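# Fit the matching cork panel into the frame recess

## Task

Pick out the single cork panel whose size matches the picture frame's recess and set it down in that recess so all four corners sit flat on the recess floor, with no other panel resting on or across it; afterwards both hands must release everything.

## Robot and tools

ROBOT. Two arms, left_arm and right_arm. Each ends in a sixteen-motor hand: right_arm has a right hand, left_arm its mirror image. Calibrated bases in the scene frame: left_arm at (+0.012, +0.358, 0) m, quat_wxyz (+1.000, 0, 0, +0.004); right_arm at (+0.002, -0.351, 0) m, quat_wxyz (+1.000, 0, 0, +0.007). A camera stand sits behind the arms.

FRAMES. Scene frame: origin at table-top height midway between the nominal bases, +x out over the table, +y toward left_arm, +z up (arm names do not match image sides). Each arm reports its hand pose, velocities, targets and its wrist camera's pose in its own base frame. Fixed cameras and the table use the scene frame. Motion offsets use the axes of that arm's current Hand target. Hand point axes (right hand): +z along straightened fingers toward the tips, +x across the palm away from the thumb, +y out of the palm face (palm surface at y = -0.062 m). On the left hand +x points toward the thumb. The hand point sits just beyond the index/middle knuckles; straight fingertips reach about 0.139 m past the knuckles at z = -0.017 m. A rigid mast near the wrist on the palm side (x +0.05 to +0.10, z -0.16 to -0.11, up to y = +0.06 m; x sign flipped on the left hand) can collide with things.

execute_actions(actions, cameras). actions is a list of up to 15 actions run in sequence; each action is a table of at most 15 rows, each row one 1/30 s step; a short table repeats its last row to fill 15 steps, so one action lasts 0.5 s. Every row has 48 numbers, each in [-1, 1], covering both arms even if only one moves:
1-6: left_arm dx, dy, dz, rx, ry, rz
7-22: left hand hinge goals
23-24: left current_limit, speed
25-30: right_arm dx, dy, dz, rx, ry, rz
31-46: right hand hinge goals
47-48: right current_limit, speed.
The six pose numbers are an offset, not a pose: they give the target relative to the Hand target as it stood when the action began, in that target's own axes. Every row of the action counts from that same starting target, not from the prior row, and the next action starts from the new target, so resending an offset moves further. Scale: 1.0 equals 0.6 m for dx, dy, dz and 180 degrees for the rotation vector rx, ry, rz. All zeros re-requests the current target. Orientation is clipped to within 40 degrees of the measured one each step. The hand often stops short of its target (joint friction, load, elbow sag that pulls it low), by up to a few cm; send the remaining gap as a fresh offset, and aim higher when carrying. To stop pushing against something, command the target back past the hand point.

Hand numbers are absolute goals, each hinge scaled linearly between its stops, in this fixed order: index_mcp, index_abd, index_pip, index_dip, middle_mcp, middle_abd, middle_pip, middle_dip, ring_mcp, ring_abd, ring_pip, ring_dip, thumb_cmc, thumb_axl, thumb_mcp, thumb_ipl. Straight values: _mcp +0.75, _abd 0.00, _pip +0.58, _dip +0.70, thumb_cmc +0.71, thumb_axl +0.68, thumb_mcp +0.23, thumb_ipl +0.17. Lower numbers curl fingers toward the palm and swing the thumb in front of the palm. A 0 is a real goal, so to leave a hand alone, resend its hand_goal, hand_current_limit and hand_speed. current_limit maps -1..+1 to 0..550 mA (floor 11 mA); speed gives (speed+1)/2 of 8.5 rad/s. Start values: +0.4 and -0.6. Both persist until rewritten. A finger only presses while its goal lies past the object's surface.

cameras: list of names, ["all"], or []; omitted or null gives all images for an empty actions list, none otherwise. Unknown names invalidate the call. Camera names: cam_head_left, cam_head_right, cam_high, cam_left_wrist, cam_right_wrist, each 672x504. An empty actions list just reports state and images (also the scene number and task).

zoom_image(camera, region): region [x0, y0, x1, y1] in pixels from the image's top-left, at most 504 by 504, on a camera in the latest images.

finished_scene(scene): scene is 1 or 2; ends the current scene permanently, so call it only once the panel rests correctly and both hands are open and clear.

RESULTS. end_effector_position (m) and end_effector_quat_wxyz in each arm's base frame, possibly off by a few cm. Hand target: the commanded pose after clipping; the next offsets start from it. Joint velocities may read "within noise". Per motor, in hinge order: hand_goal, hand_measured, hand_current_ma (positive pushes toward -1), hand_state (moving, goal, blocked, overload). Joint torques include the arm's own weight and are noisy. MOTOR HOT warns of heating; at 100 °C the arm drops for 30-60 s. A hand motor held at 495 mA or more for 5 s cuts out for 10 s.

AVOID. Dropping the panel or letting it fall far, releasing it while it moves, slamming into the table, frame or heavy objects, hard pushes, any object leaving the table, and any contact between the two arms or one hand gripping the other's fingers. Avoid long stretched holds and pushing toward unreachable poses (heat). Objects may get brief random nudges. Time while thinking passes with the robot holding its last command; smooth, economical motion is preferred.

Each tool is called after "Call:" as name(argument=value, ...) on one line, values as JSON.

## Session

Call:
execute_actions(actions=[])

Scene clock: 0.00 s.
left_arm: end_effector_position=(+0.6814, -0.1488, +0.1817) hand_goal=(+0.754, +0.000, +0.576, +0.696, +0.754, +0.000, +0.576, +0.696, +0.754, +0.000, +0.576, +0.696, +0.714, +0.678, +0.226, +0.168) hand_measured=(+0.754, +0.000, +0.576, +0.696, +0.754, +0.000, +0.576, +0.696, +0.754, +0.000, +0.576, +0.696, +0.714, +0.678, +0.226, +0.168) hand_current_ma=(+0, +0, +0, +0, +0, +0, +0, +0, +0, +0, +0, +0, +0, +0, +0, +0) hand_state=(goal, goal, goal, goal, goal, goal, goal, goal, goal, goal, goal, goal, goal, goal, goal, goal) hand_current_limit=0.40 hand_speed=-0.60 end_effector_quat_wxyz=(+0.086, +0.369, +0.911, +0.163) | right_arm: end_effector_position=(+0.6524, +0.1188, +0.3049) hand_goal=(+0.754, +0.000, +0.576, +0.696, +0.754, +0.000, +0.576, +0.696, +0.754, +0.000, +0.576, +0.696, +0.714, +0.678, +0.226, +0.168) hand_measured=(+0.754, +0.000, +0.576, +0.696, +0.754, +0.000, +0.576, +0.696, +0.754, +0.000, +0.576, +0.696, +0.714, +0.678, +0.226, +0.168) hand_current_ma=(+0, +0, +0, +0, +0, +0, +0, +0, +0, +0, +0, +0, +0, +0, +0, +0) hand_state=(goal, goal, goal, goal, goal, goal, goal, goal, goal, goal, goal, goal, goal, goal, goal, goal) hand_current_limit=0.40 hand_speed=-0.60 end_effector_quat_wxyz=(+0.052, +0.653, +0.731, +0.191)
Joint positions: left_arm=[-0.415 2.056 1.932 -1.277 -0.332 -1.188] | right_arm=[0.189 1.634 1.646 -1.21 -0.148 0.104]
Joint velocities: within noise
Joint torques (N m): no reading
Heat: left arm: hottest elbow 37 °C; right arm: hottest elbow 29 °C.
Hand target: left_arm +0.6873, -0.1515, +0.1880; +0.096, +0.367, +0.911, +0.163 | right_arm +0.6579, +0.1199, +0.3166; +0.059, +0.651, +0.730, +0.200
camera_calibration:
cam_left_wrist: T_world_to_cam=[[0.148264, -0.969983, -0.192747, -0.240507], [-0.856219, -0.223434, 0.465796, 0.421484], [-0.49488, 0.0959733, -0.863645, 0.632449], [0, 0, 0, 1]] pos_world=[0.709528, -0.199811, 0.303528]
cam_right_wrist: T_world_to_cam=[[0.696657, -0.715679, 0.0497215, -0.343257], [-0.669422, -0.623578, 0.403762, 0.339527], [-0.257959, -0.314569, -0.913512, 0.61223], [0, 0, 0, 1]] pos_world=[0.62435, 0.158648, 0.439259]

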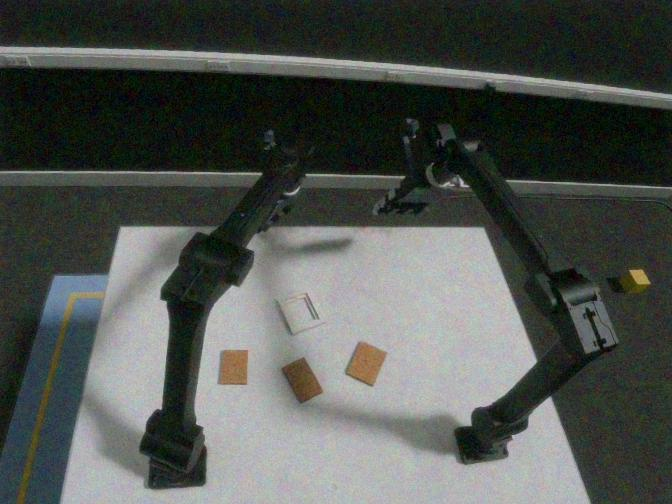

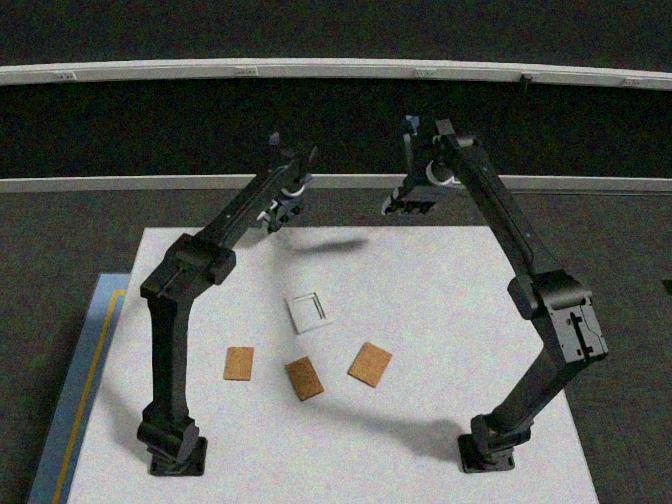

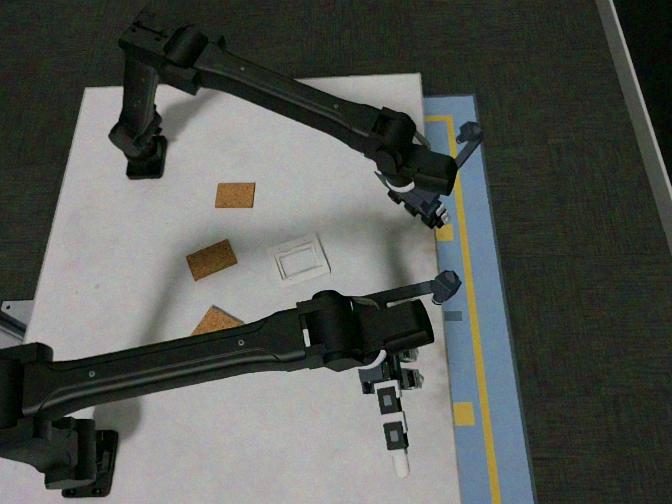

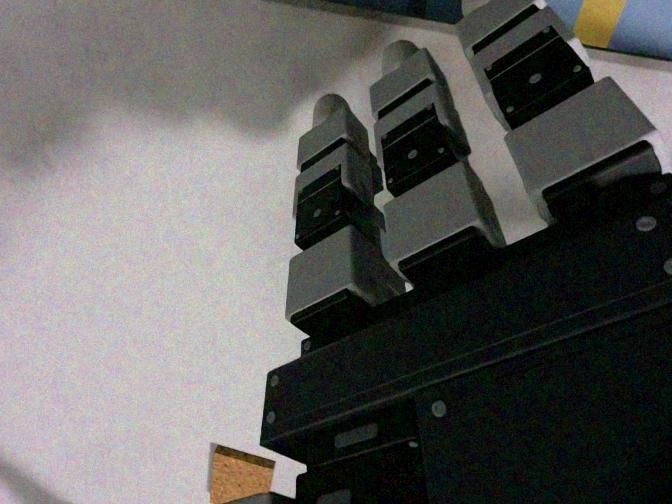

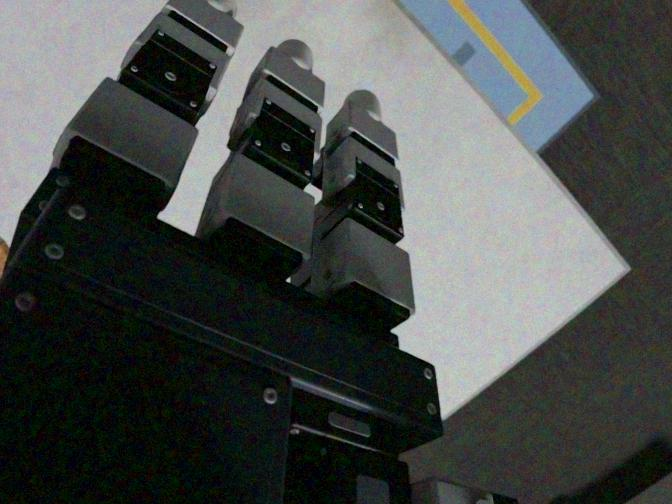

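Call:
zoom_image(camera="cam_head_right", region=[210, 280, 410, 410])

Call:
zoom_image(camera="cam_high", region=[170, 160, 350, 340])

Call:
zoom_image(camera="cam_head_right", region=[274, 280, 344, 345])

Scaled by 2.520 from the camera's 672x504 image, which has a finer 960x720 frame.

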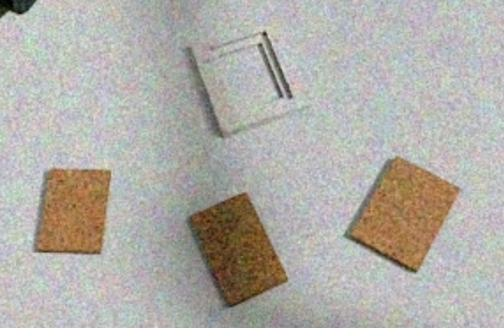

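Scaled by 2.800 from the camera's 672x504 image, which has a finer 960x720 frame.

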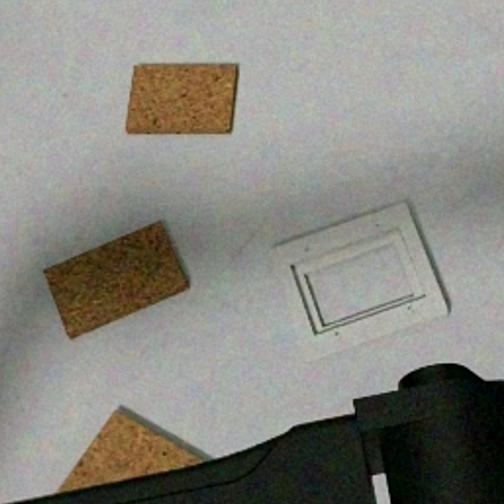

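Scaled by 7.200 from the camera's 672x504 image, which has a finer 960x720 frame.

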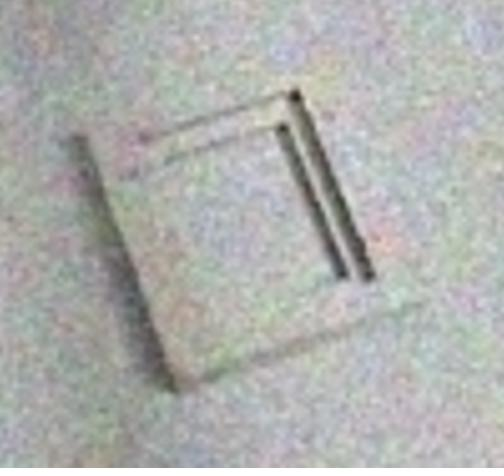

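Call:
zoom_image(camera="cam_high", region=[264, 230, 334, 290])

Call:
zoom_image(camera="cam_head_left", region=[266, 282, 336, 342])

Scaled by 7.200 from the camera's 672x504 image, which has a finer 960x720 frame.

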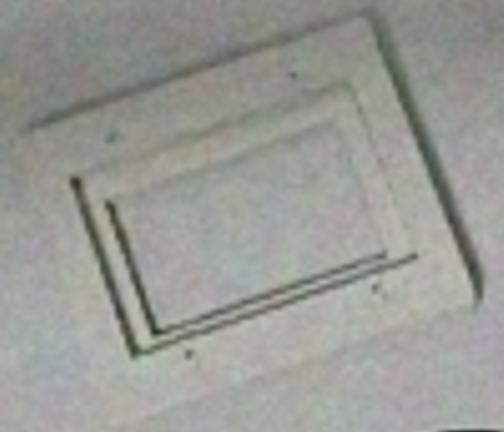

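Scaled by 7.200 from the camera's 672x504 image, which has a finer 960x720 frame.

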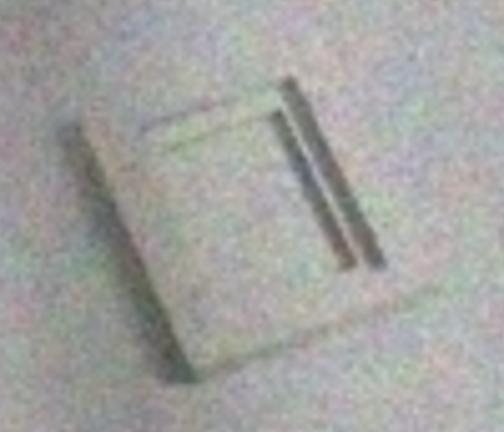

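Call:
execute_actions(actions=[[[0.100,-0.0857,-0.031,0.0299,-0.0096,0.0722,0.754,0.083,0.576,0.696,-0.068,0,-0.30,-0.174,0.754,-0.083,0.576,0.696,0.714,0.678,0.226,0.168,0.4,-0.6,0,0,0,0,0,0,0.754,0,0.576,0.696,0.754,0,0.576,0.696,0.754,0,0.576,0.696,0.714,0.678,0.226,0.168,0.4,-0.6]],[[0.077,-0.106,-0.0225,0.0299,-0.0096,0.0722,0.754,0.083,0.576,0.696,-0.068,0,-0.30,-0.174,0.754,-0.083,0.576,0.696,0.714,0.678,0.226,0.168,0.4,-0.6,0,0,0,0,0,0,0.754,0,0.576,0.696,0.754,0,0.576,0.696,0.754,0,0.576,0.696,0.714,0.678,0.226,0.168,0.4,-0.6]],[[0.05,-0.124,-0.01,0.0299,-0.0096,0.0722,0.754,0.083,0.576,0.696,-0.068,0,-0.30,-0.174,0.754,-0.083,0.576,0.696,0.714,0.678,0.226,0.168,0.4,-0.6,0,0,0,0,0,0,0.754,0,0.576,0.696,0.754,0,0.576,0.696,0.754,0,0.576,0.696,0.714,0.678,0.226,0.168,0.4,-0.6]],[[0.02,-0.134,0,0.0299,-0.0096,0.0722,0.754,0.083,0.576,0.696,-0.068,0,-0.30,-0.174,0.754,-0.083,0.576,0.696,0.714,0.678,0.226,0.168,0.4,-0.6,0,0,0,0,0,0,0.754,0,0.576,0.696,0.754,0,0.576,0.696,0.754,0,0.576,0.696,0.714,0.678,0.226,0.168,0.4,-0.6]]], cameras=["cam_head_right","cam_high","cam_left_wrist"])

Scene clock: 273.17 s.
left_arm: end_effector_position=(+0.3598, -0.1322, +0.1576) hand_goal=(+0.754, +0.084, +0.576, +0.696, -0.068, +0.000, -0.300, -0.174, +0.754, -0.082, +0.576, +0.696, +0.714, +0.678, +0.226, +0.168) hand_measured=(+0.754, +0.082, +0.574, +0.696, -0.058, -0.002, -0.294, -0.172, +0.754, -0.082, +0.574, +0.696, +0.714, +0.678, +0.222, +0.168) hand_current_ma=(+0, -3, -3, +0, +35, -2, +19, +6, +0, -2, -4, +0, +0, -2, -11, -1) hand_state=(goal, goal, goal, goal, goal, goal, goal, goal, goal, goal, goal, goal, goal, goal, goal, goal) hand_current_limit=0.40 hand_speed=-0.60 end_effector_quat_wxyz=(-0.004, +0.740, +0.673, +0.000) | right_arm: end_effector_position=(+0.6524, +0.1188, +0.3049) hand_goal=(+0.754, +0.000, +0.576, +0.696, +0.754, +0.000, +0.576, +0.696, +0.754, +0.000, +0.576, +0.696, +0.714, +0.678, +0.226, +0.168) hand_measured=(+0.754, +0.000, +0.576, +0.696, +0.754, +0.000, +0.576, +0.696, +0.754, +0.000, +0.576, +0.696, +0.714, +0.678, +0.224, +0.168) hand_current_ma=(-1, +0, +1, +0, -1, +0, +1, +0, -1, +0, +1, +0, +0, -1, -4, +0) hand_state=(goal, goal, goal, goal, goal, goal, goal, goal, goal, goal, goal, goal, goal, goal, goal, goal) hand_current_limit=0.40 hand_speed=-0.60 end_effector_quat_wxyz=(+0.052, +0.653, +0.731, +0.191)
Joint positions: left_arm=[-0.493 1.189 0.92 -1.31 -0.002 -0.398] | right_arm=[0.189 1.634 1.646 -1.21 -0.148 0.104]
Joint torques (N m): left_arm=[-0.79 -6.01 12 0.75 -0.02 0.22] | right_arm=[0.26 -12.22 12.27 1.16 -0.08 -0.07]
Heat: left arm: hottest elbow 45 °C; right arm: hottest elbow 39 °C.
Hand target: left_arm +0.3659, -0.1383, +0.1620; +0.000, +0.746, +0.666, -0.001 | right_arm +0.6579, +0.1199, +0.3166; +0.059, +0.651, +0.730, +0.200
Off the commanded pose: left_arm 0.010 m, 1 deg | right_arm 0.013 m, 1 deg.
camera_calibration:
cam_left_wrist: T_world_to_cam=[[-0.699744, -0.714372, 0.00559205, 0.126397], [-0.485371, 0.481147, 0.730009, 0.0792009], [-0.524188, 0.508105, -0.683415, 0.487512], [0, 0, 0, 1]] pos_world=[0.382435, -0.19552, 0.274649]
Images, in order (width x height): cam_head_right 672x504, cam_high 672x504, cam_left_wrist 672x504.

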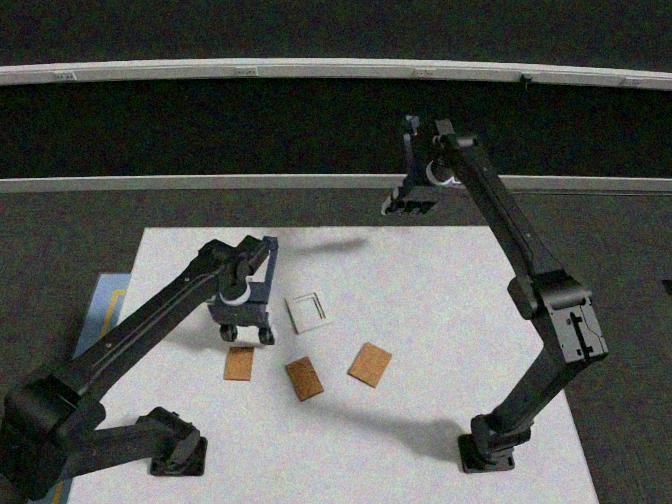

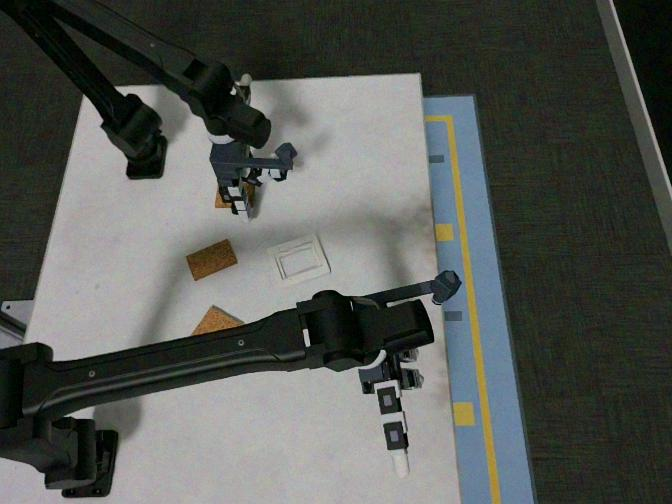

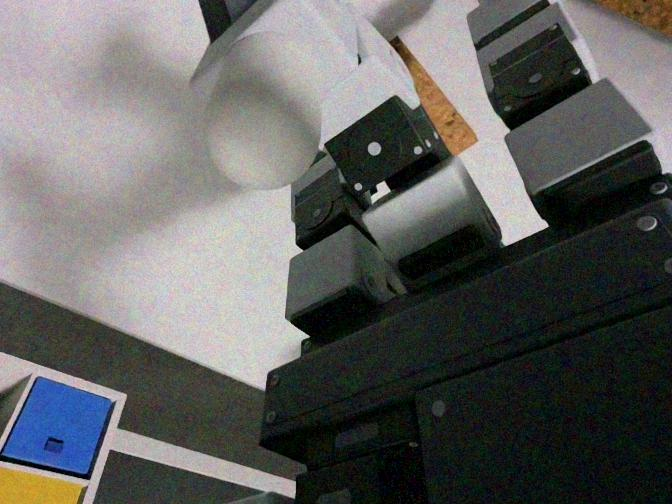

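Call:
zoom_image(camera="cam_head_right", region=[205, 315, 285, 390])

Call:
zoom_image(camera="cam_high", region=[200, 150, 280, 230])

Scaled by 6.300 from the camera's 672x504 image, which has a finer 960x720 frame.

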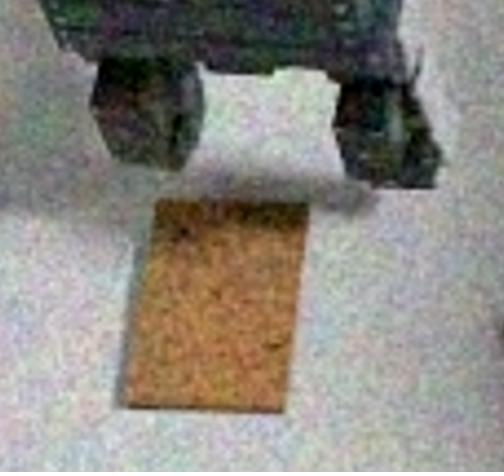

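Scaled by 6.300 from the camera's 672x504 image, which has a finer 960x720 frame.

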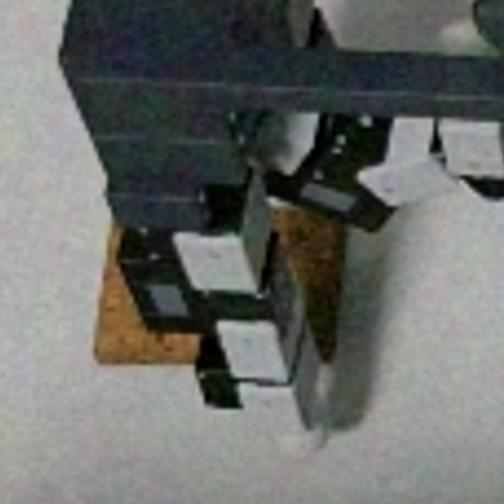

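Call:
zoom_image(camera="cam_head_right", region=[200, 300, 290, 365])

Call:
zoom_image(camera="cam_high", region=[190, 90, 310, 240])

Scaled by 5.600 from the camera's 672x504 image, which has a finer 960x720 frame.

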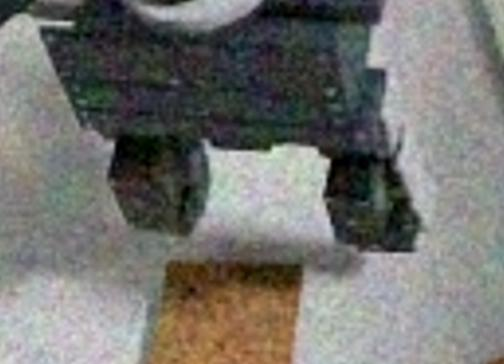

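Scaled by 3.360 from the camera's 672x504 image, which has a finer 960x720 frame.

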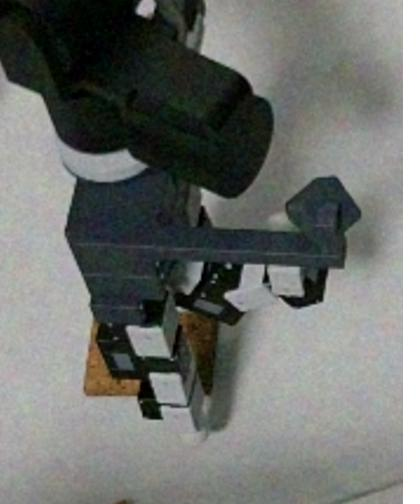

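Call:
zoom_image(camera="cam_left_wrist", region=[280, 0, 672, 260])

Scaled by 1.286 from the camera's 672x504 image, which has a finer 960x720 frame.

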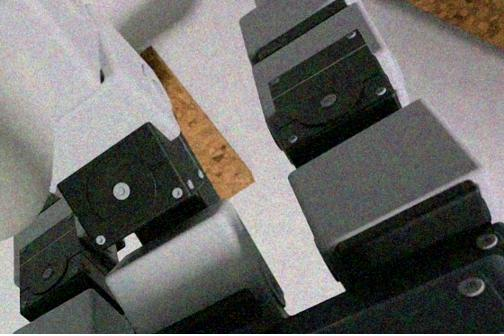

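Call:
execute_actions(actions=[[[0.0303,-0.069,-0.0083,0,0,-0.009,0.754,0.083,0.576,0.696,-0.068,0,-0.30,-0.174,0.754,-0.083,0.576,0.696,0.714,0.678,0.226,0.168,0.4,-0.6,0,0,0,0,0,0,0.754,0,0.576,0.696,0.754,0,0.576,0.696,0.754,0,0.576,0.696,0.714,0.678,0.226,0.168,0.4,-0.6]],[[0.0303,-0.069,-0.0083,0,0,-0.009,0.754,0.083,0.576,0.696,-0.068,0,-0.30,-0.174,0.754,-0.083,0.576,0.696,0.714,0.678,0.226,0.168,0.4,-0.6,0,0,0,0,0,0,0.754,0,0.576,0.696,0.754,0,0.576,0.696,0.754,0,0.576,0.696,0.714,0.678,0.226,0.168,0.4,-0.6]]], cameras=["cam_head_right","cam_head_left","cam_high","cam_left_wrist"])

Call:
zoom_image(camera="cam_head_right", region=[200, 320, 290, 400])

Call:
zoom_image(camera="cam_high", region=[180, 150, 270, 240])

Scene clock: 379.80 s.
left_arm: end_effector_position=(+0.2873, -0.0924, +0.1713) hand_goal=(+0.754, +0.084, +0.576, +0.696, -0.068, +0.000, -0.300, -0.174, +0.754, -0.082, +0.576, +0.696, +0.714, +0.678, +0.226, +0.168) hand_measured=(+0.752, +0.082, +0.574, +0.696, -0.058, -0.002, -0.294, -0.172, +0.752, -0.082, +0.574, +0.696, +0.714, +0.678, +0.222, +0.168) hand_current_ma=(-5, -3, -3, +0, +33, -2, +19, +6, -5, -2, -4, +0, -2, -2, -12, -1) hand_state=(goal, goal, goal, goal, goal, goal, goal, goal, goal, goal, goal, goal, goal, goal, goal, goal) hand_current_limit=0.40 hand_speed=-0.60 end_effector_quat_wxyz=(+0.003, +0.731, +0.683, +0.002) | right_arm: end_effector_position=(+0.6524, +0.1188, +0.3049) hand_goal=(+0.754, +0.000, +0.576, +0.696, +0.754, +0.000, +0.576, +0.696, +0.754, +0.000, +0.576, +0.696, +0.714, +0.678, +0.226, +0.168) hand_measured=(+0.754, +0.000, +0.576, +0.696, +0.754, +0.000, +0.576, +0.696, +0.754, +0.000, +0.576, +0.696, +0.714, +0.678, +0.224, +0.168) hand_current_ma=(-1, +0, +1, +0, -1, +0, +1, +0, -1, +0, +1, +0, +0, -1, -4, +0) hand_state=(goal, goal, goal, goal, goal, goal, goal, goal, goal, goal, goal, goal, goal, goal, goal, goal) hand_current_limit=0.40 hand_speed=-0.60 end_effector_quat_wxyz=(+0.052, +0.653, +0.731, +0.191)
Joint positions: left_arm=[-0.497 0.928 0.781 -1.416 -0.002 -0.429] | right_arm=[0.189 1.634 1.646 -1.21 -0.148 0.104]
Joint torques (N m): left_arm=[-0.97 -2.96 11.37 0.49 -0.05 -0.19] | right_arm=[0.21 -12.16 12.29 1.16 -0.08 -0.07]
Heat: left arm: hottest elbow 47 °C; right arm: hottest elbow 40 °C.
Hand target: left_arm +0.2872, -0.0938, +0.1720; +0.000, +0.727, +0.687, -0.001 | right_arm +0.6579, +0.1199, +0.3166; +0.059, +0.651, +0.730, +0.200
Off the commanded pose: left_arm 0.002 m, 1 deg | right_arm 0.013 m, 1 deg.
camera_calibration:
cam_left_wrist: T_world_to_cam=[[-0.679874, -0.733326, 0.00219616, 0.0971153], [-0.508263, 0.473371, 0.719436, 0.0224684], [-0.528621, 0.48801, -0.694555, 0.440015], [0, 0, 0, 1]] pos_world=[0.310047, -0.15415, 0.289237]
Images, in order (width x height): cam_head_left 672x504, cam_head_right 672x504, cam_high 672x504, cam_left_wrist 672x504.

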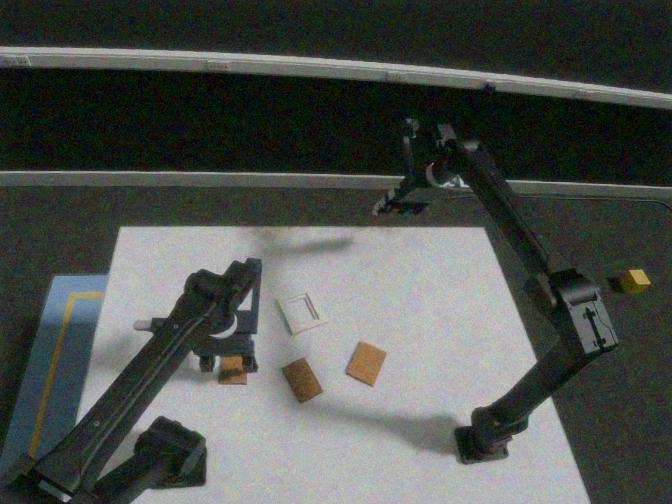

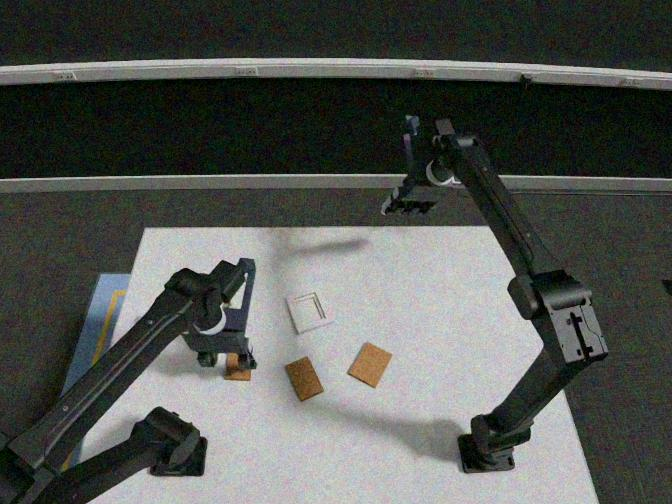

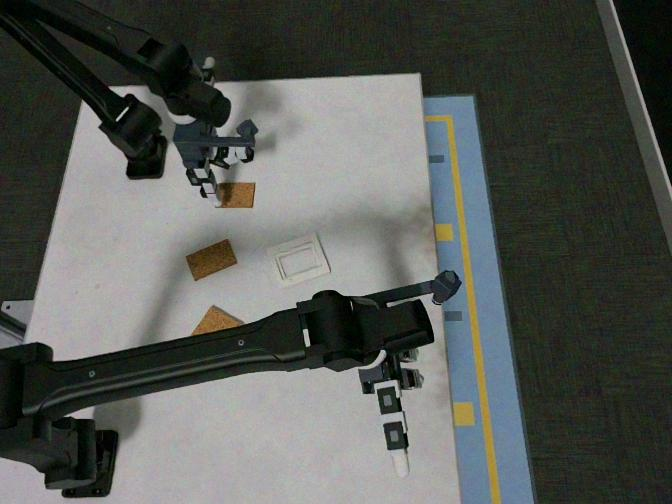

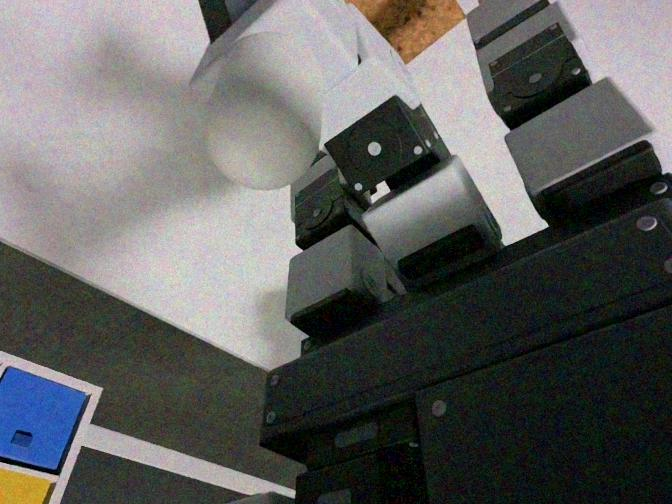

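Scaled by 5.600 from the camera's 672x504 image, which has a finer 960x720 frame.

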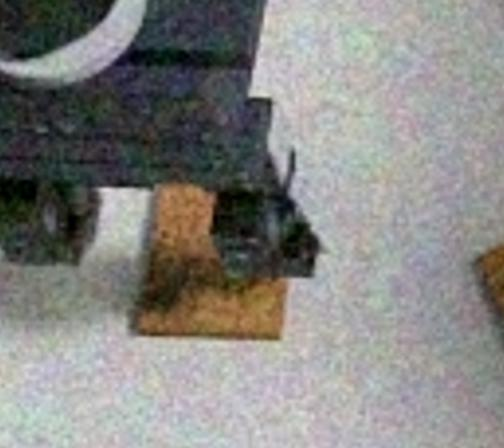

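Scaled by 5.600 from the camera's 672x504 image, which has a finer 960x720 frame.

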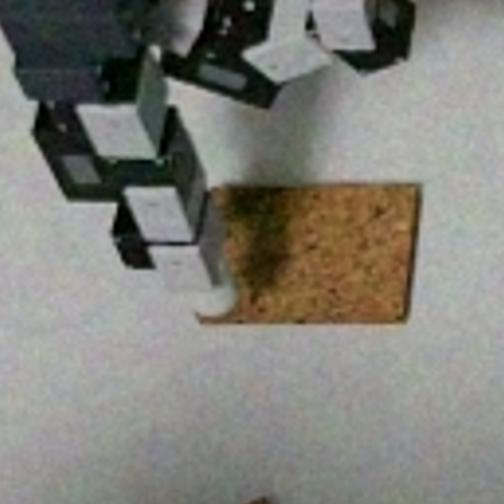

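Call:
execute_actions(actions=[[[-0.0135,0.0477,0.0333,0,0,-0.006,0.754,0.083,0.576,0.696,-0.068,0,-0.30,-0.174,0.754,-0.083,0.576,0.696,0.714,0.678,0.226,0.168,0.4,-0.6,0,0,0,0,0,0,0.754,0,0.576,0.696,0.754,0,0.576,0.696,0.754,0,0.576,0.696,0.714,0.678,0.226,0.168,0.4,-0.6]]], cameras=["cam_head_right","cam_head_left","cam_high","cam_left_wrist"])

Call:
zoom_image(camera="cam_head_right", region=[200, 320, 290, 400])

Call:
zoom_image(camera="cam_high", region=[180, 150, 270, 240])

Call:
zoom_image(camera="cam_left_wrist", region=[300, 0, 672, 200])

Scene clock: 394.23 s.
left_arm: end_effector_position=(+0.3075, -0.1025, +0.1418) hand_goal=(+0.754, +0.084, +0.576, +0.696, -0.068, +0.000, -0.300, -0.174, +0.754, -0.082, +0.576, +0.696, +0.714, +0.678, +0.226, +0.168) hand_measured=(+0.754, +0.082, +0.574, +0.696, -0.058, -0.002, -0.294, -0.172, +0.754, -0.082, +0.574, +0.696, +0.714, +0.678, +0.222, +0.168) hand_current_ma=(-3, -3, -3, +0, +33, -2, +18, +6, -2, -2, -3, +0, +0, -2, -12, -1) hand_state=(goal, goal, goal, goal, goal, goal, goal, goal, goal, goal, goal, goal, goal, goal, goal, goal) hand_current_limit=0.40 hand_speed=-0.60 end_effector_quat_wxyz=(-0.017, +0.728, +0.685, -0.005) | right_arm: end_effector_position=(+0.6524, +0.1188, +0.3049) hand_goal=(+0.754, +0.000, +0.576, +0.696, +0.754, +0.000, +0.576, +0.696, +0.754, +0.000, +0.576, +0.696, +0.714, +0.678, +0.226, +0.168) hand_measured=(+0.754, +0.000, +0.576, +0.696, +0.754, +0.000, +0.576, +0.696, +0.754, +0.000, +0.576, +0.696, +0.714, +0.678, +0.224, +0.168) hand_current_ma=(-1, +0, +1, +0, -1, +0, +1, +0, -1, +0, +1, +0, +0, -1, -4, +0) hand_state=(goal, goal, goal, goal, goal, goal, goal, goal, goal, goal, goal, goal, goal, goal, goal, goal) hand_current_limit=0.40 hand_speed=-0.60 end_effector_quat_wxyz=(+0.052, +0.653, +0.731, +0.191)
Joint positions: left_arm=[-0.496 1.05 0.781 -1.338 -0.002 -0.434] | right_arm=[0.189 1.634 1.646 -1.21 -0.148 0.104]
Joint torques (N m): left_arm=[0.21 -5.6 11.71 1.07 -0.05 -0.16] | right_arm=[0.15 -12.1 12.26 1.17 -0.08 -0.07]
Heat: left arm: hottest elbow 46 °C; right arm: hottest elbow 40 °C.
Hand target: left_arm +0.3154, -0.1036, +0.1521; +0.000, +0.721, +0.693, -0.001 | right_arm +0.6579, +0.1199, +0.3166; +0.059, +0.651, +0.730, +0.200
Off the commanded pose: left_arm 0.013 m, 2 deg | right_arm 0.013 m, 1 deg.
camera_calibration:
cam_left_wrist: T_world_to_cam=[[-0.67514, -0.737582, 0.012626, 0.100137], [-0.483529, 0.455391, 0.747541, 0.0453382], [-0.557123, 0.49859, -0.664095, 0.440638], [0, 0, 0, 1]] pos_world=[0.335018, -0.166485, 0.257469]
Images, in order (width x height): cam_head_left 672x504, cam_head_right 672x504, cam_high 672x504, cam_left_wrist 672x504.

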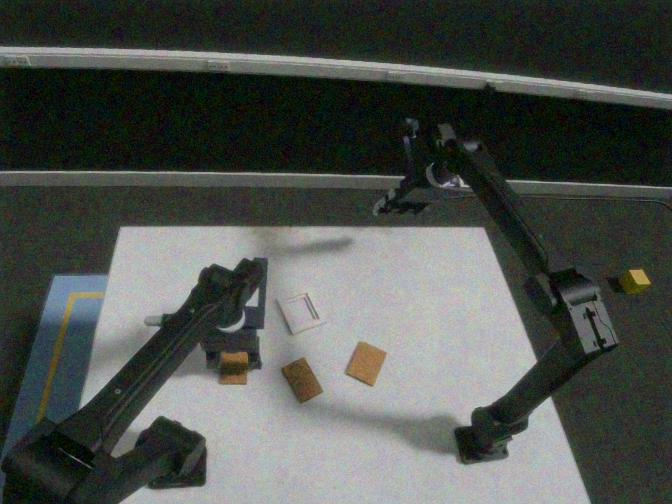

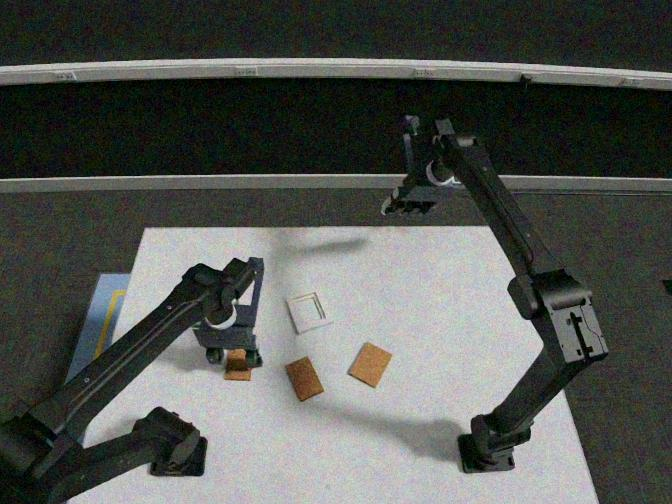

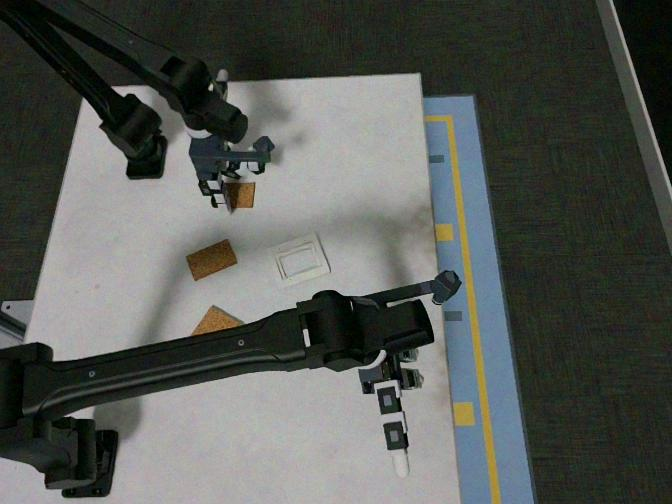

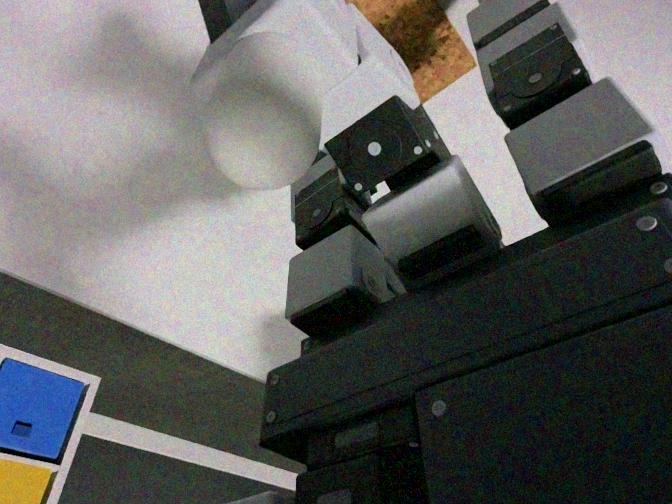

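Scaled by 5.600 from the camera's 672x504 image, which has a finer 960x720 frame.

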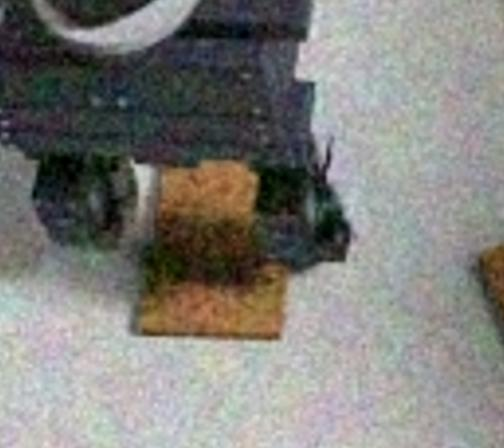

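Scaled by 5.600 from the camera's 672x504 image, which has a finer 960x720 frame.

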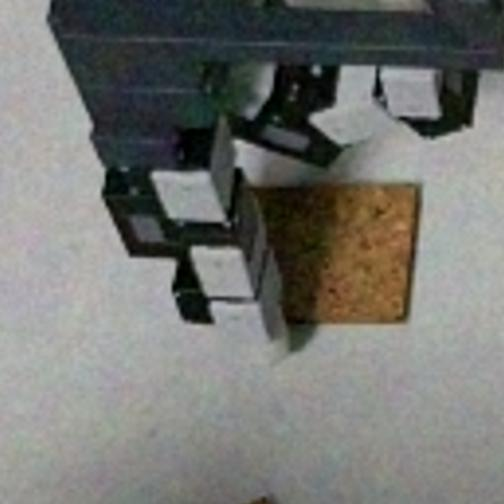

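Scaled by 1.355 from the camera's 672x504 image, which has a finer 960x720 frame.

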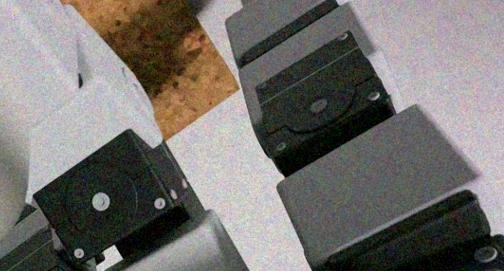

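Call:
execute_actions(actions=[[[0.0,0.01,0.0185,0,0,0,0.754,0.083,0.576,0.696,-0.068,0,-0.30,-0.174,0.754,-0.083,0.576,0.696,0.714,0.678,0.226,0.168,0.4,-0.6,0,0,0,0,0,0,0.754,0,0.576,0.696,0.754,0,0.576,0.696,0.754,0,0.576,0.696,0.714,0.678,0.226,0.168,0.4,-0.6]]], cameras=["cam_head_right","cam_head_left","cam_high","cam_left_wrist"])

Call:
zoom_image(camera="cam_head_right", region=[200, 330, 280, 390])

Call:
zoom_image(camera="cam_head_left", region=[195, 330, 275, 390])

Call:
zoom_image(camera="cam_high", region=[190, 160, 260, 230])

Call:
zoom_image(camera="cam_left_wrist", region=[300, 0, 672, 200])

Scene clock: 406.00 s.
left_arm: end_effector_position=(+0.3168, -0.1041, +0.1416) hand_goal=(+0.754, +0.084, +0.576, +0.696, -0.068, +0.000, -0.300, -0.174, +0.754, -0.082, +0.576, +0.696, +0.714, +0.678, +0.226, +0.168) hand_measured=(+0.754, +0.082, +0.574, +0.696, -0.058, -0.002, -0.294, -0.172, +0.754, -0.082, +0.574, +0.696, +0.714, +0.678, +0.222, +0.168) hand_current_ma=(-2, -3, -3, +0, +33, -2, +18, +6, -1, -2, -3, +0, +0, -2, -12, -1) hand_state=(goal, goal, goal, goal, goal, goal, goal, goal, goal, goal, goal, goal, goal, goal, goal, goal) hand_current_limit=0.40 hand_speed=-0.60 end_effector_quat_wxyz=(-0.003, +0.725, +0.688, -0.001) | right_arm: end_effector_position=(+0.6524, +0.1188, +0.3049) hand_goal=(+0.754, +0.000, +0.576, +0.696, +0.754, +0.000, +0.576, +0.696, +0.754, +0.000, +0.576, +0.696, +0.714, +0.678, +0.226, +0.168) hand_measured=(+0.754, +0.000, +0.576, +0.696, +0.754, +0.000, +0.576, +0.696, +0.754, +0.000, +0.576, +0.696, +0.714, +0.678, +0.224, +0.168) hand_current_ma=(-1, +0, +1, +0, -1, +0, +1, +0, -1, +0, +1, +0, +0, -1, -4, +0) hand_state=(goal, goal, goal, goal, goal, goal, goal, goal, goal, goal, goal, goal, goal, goal, goal, goal) hand_current_limit=0.40 hand_speed=-0.60 end_effector_quat_wxyz=(+0.052, +0.653, +0.731, +0.191)
Joint positions: left_arm=[-0.486 1.058 0.781 -1.3 -0.001 -0.434] | right_arm=[0.189 1.634 1.646 -1.21 -0.148 0.104]
Joint torques (N m): left_arm=[-0.03 -4.37 10.54 1.22 -0.1 -0.06] | right_arm=[0.21 -12.16 12.27 1.14 -0.08 -0.07]
Heat: left arm: hottest elbow 45 °C; right arm: hottest elbow 40 °C.
Hand target: left_arm +0.3213, -0.1038, +0.1410; +0.000, +0.721, +0.693, -0.001 | right_arm +0.6579, +0.1199, +0.3166; +0.059, +0.651, +0.730, +0.200
Off the commanded pose: left_arm 0.005 m, 1 deg | right_arm 0.013 m, 1 deg.
camera_calibration:
cam_left_wrist: T_world_to_cam=[[-0.66834, -0.74383, 0.00621034, 0.103315], [-0.506724, 0.461378, 0.728259, 0.061388], [-0.544566, 0.483578, -0.685274, 0.443901], [0, 0, 0, 1]] pos_world=[0.34189, -0.166135, 0.258846]
Images, in order (width x height): cam_head_left 672x504, cam_head_right 672x504, cam_high 672x504, cam_left_wrist 672x504.

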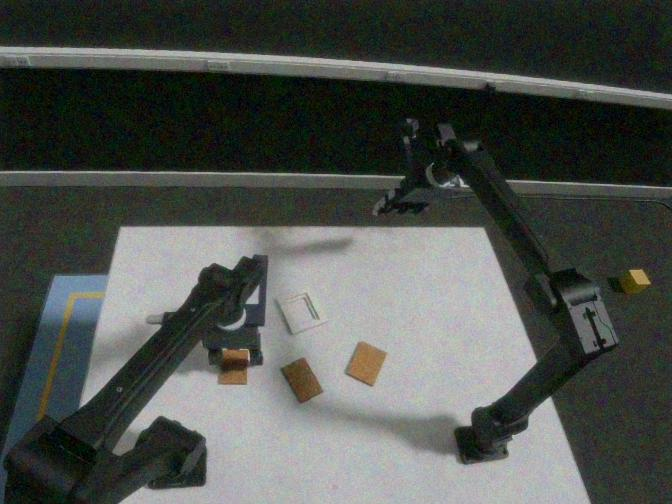

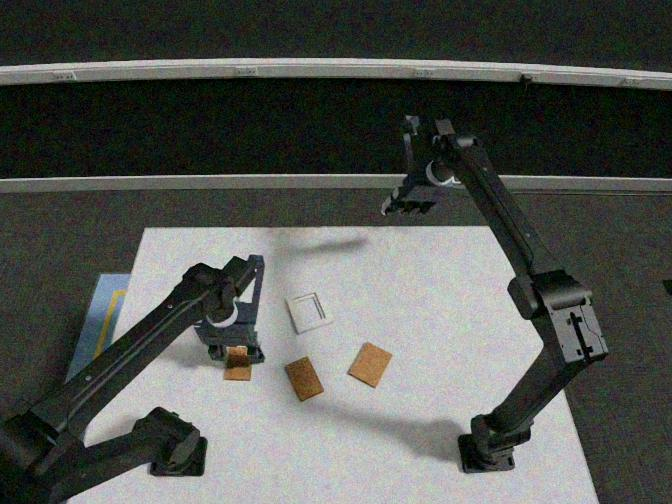

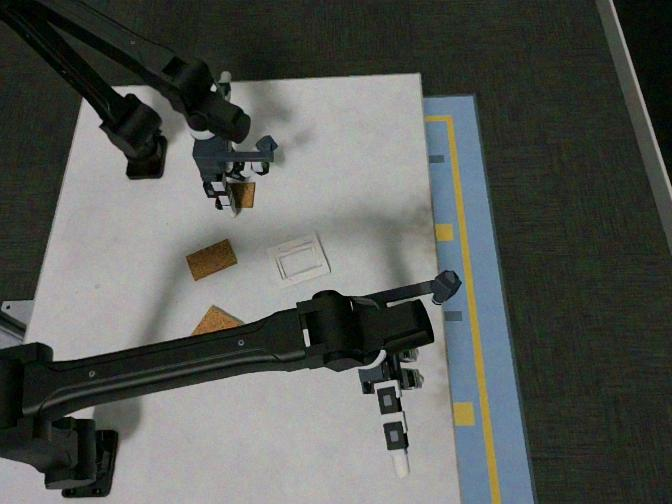

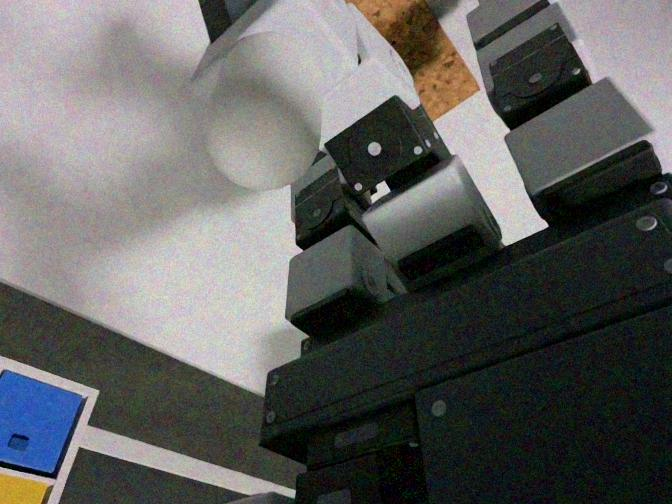

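Scaled by 6.300 from the camera's 672x504 image, which has a finer 960x720 frame.

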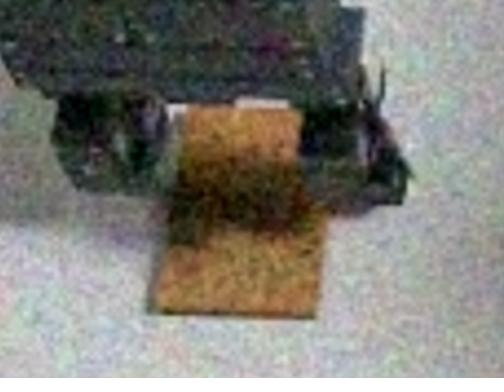

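Scaled by 6.300 from the camera's 672x504 image, which has a finer 960x720 frame.

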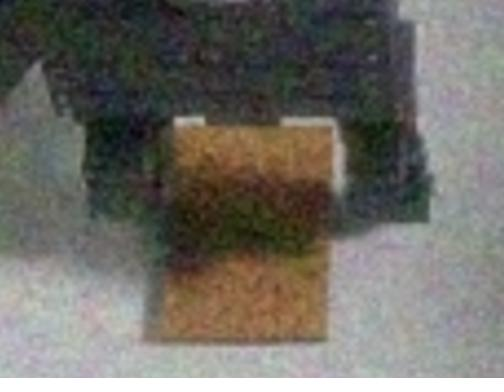

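Scaled by 7.200 from the camera's 672x504 image, which has a finer 960x720 frame.

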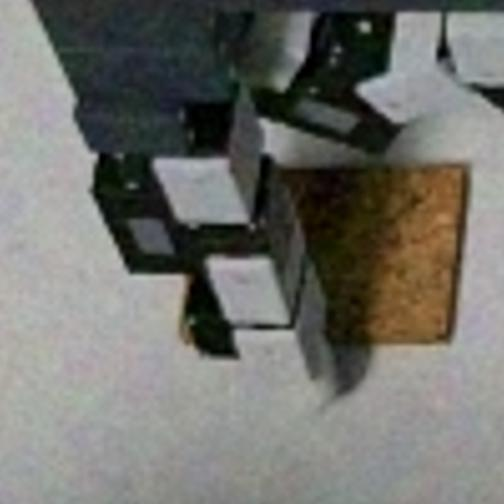

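Scaled by 1.355 from the camera's 672x504 image, which has a finer 960x720 frame.

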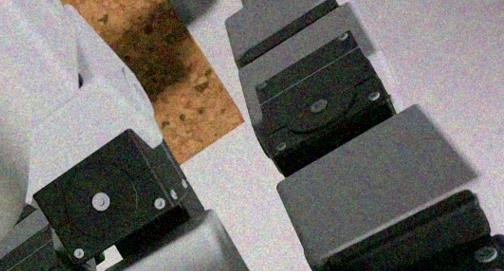

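Call:
execute_actions(actions=[[[0.0083,0.0,0.0133,0,0,0,0.754,0.083,0.576,0.696,-0.068,0,-0.30,-0.174,0.754,-0.083,0.576,0.696,0.714,0.678,0.226,0.168,0.4,-0.6,0,0,0,0,0,0,0.754,0,0.576,0.696,0.754,0,0.576,0.696,0.754,0,0.576,0.696,0.714,0.678,0.226,0.168,0.4,-0.6]],[[0.0,0.0,0.01,0,0,0,0.754,0.083,0.576,0.696,-0.068,0,-0.30,-0.174,0.754,-0.083,0.576,0.696,0.714,0.678,0.226,0.168,0.4,-0.6,0,0,0,0,0,0,0.754,0,0.576,0.696,0.754,0,0.576,0.696,0.754,0,0.576,0.696,0.714,0.678,0.226,0.168,0.4,-0.6]]], cameras=["cam_head_right","cam_high"])

Call:
zoom_image(camera="cam_head_right", region=[200, 330, 280, 390])

Call:
zoom_image(camera="cam_high", region=[190, 160, 260, 230])

Scene clock: 422.03 s.
left_arm: end_effector_position=(+0.3185, -0.0983, +0.1298) hand_goal=(+0.754, +0.084, +0.576, +0.696, -0.068, +0.000, -0.300, -0.174, +0.754, -0.082, +0.576, +0.696, +0.714, +0.678, +0.226, +0.168) hand_measured=(+0.754, +0.082, +0.574, +0.696, -0.058, -0.002, -0.294, -0.172, +0.754, -0.082, +0.574, +0.696, +0.714, +0.678, +0.222, +0.168) hand_current_ma=(-2, -3, -3, +0, +33, -2, +18, +6, -1, -2, -3, +0, +0, -2, -12, -1) hand_state=(goal, goal, goal, goal, goal, goal, goal, goal, goal, goal, goal, goal, goal, goal, goal, goal) hand_current_limit=0.40 hand_speed=-0.60 end_effector_quat_wxyz=(-0.001, +0.719, +0.695, +0.000) | right_arm: end_effector_position=(+0.6524, +0.1188, +0.3049) hand_goal=(+0.754, +0.000, +0.576, +0.696, +0.754, +0.000, +0.576, +0.696, +0.754, +0.000, +0.576, +0.696, +0.714, +0.678, +0.226, +0.168) hand_measured=(+0.754, +0.000, +0.576, +0.696, +0.754, +0.000, +0.576, +0.696, +0.754, +0.000, +0.576, +0.696, +0.714, +0.678, +0.224, +0.168) hand_current_ma=(-1, +0, +1, +0, -1, +0, +1, +0, -1, +0, +1, +0, +0, -1, -4, +0) hand_state=(goal, goal, goal, goal, goal, goal, goal, goal, goal, goal, goal, goal, goal, goal, goal, goal) hand_current_limit=0.40 hand_speed=-0.60 end_effector_quat_wxyz=(+0.052, +0.653, +0.731, +0.191)
Joint positions: left_arm=[-0.468 1.065 0.753 -1.26 0 -0.434] | right_arm=[0.189 1.634 1.646 -1.21 -0.148 0.104]
Joint torques (N m): left_arm=[0.26 -4.6 9.94 1.24 -0.11 0.14] | right_arm=[0.21 -12.16 12.26 1.16 -0.09 -0.07]
Heat: left arm: hottest elbow 44 °C; right arm: hottest elbow 40 °C.
Hand target: left_arm +0.3215, -0.0988, +0.1269; +0.000, +0.721, +0.693, -0.001 | right_arm +0.6579, +0.1199, +0.3166; +0.059, +0.651, +0.730, +0.200
Off the commanded pose: left_arm 0.004 m, 0 deg | right_arm 0.013 m, 1 deg.
Images, in order (width x height): cam_head_right 672x504, cam_high 672x504.

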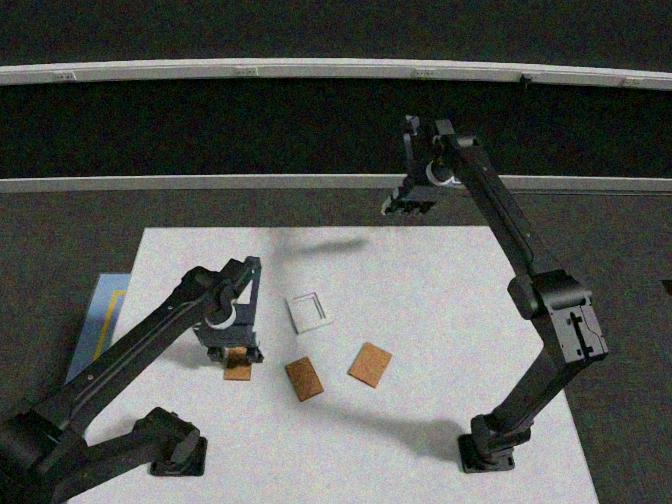

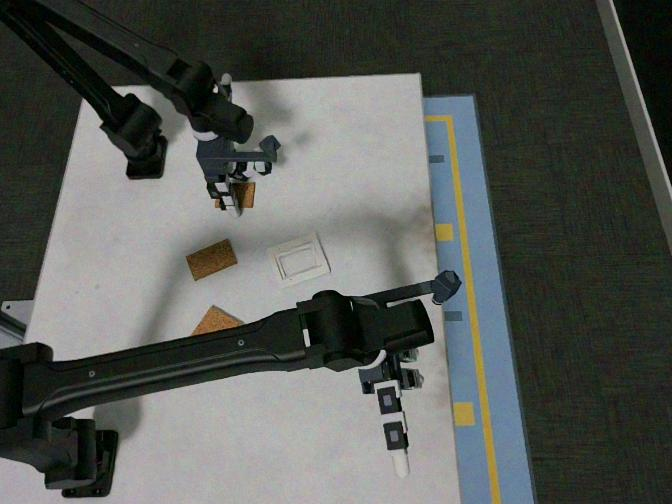

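Scaled by 6.300 from the camera's 672x504 image, which has a finer 960x720 frame.

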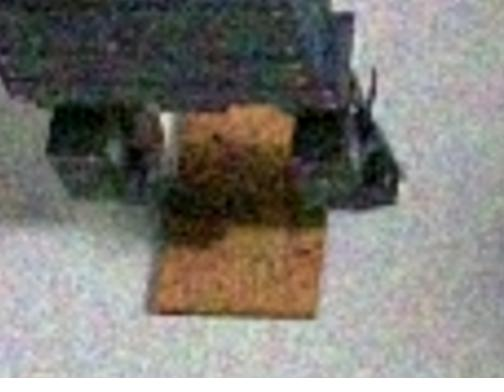

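Scaled by 7.200 from the camera's 672x504 image, which has a finer 960x720 frame.

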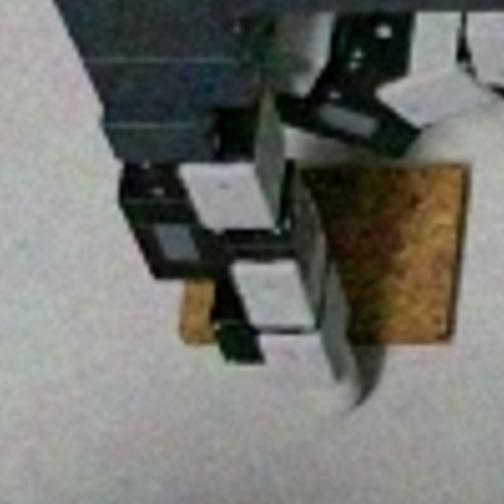

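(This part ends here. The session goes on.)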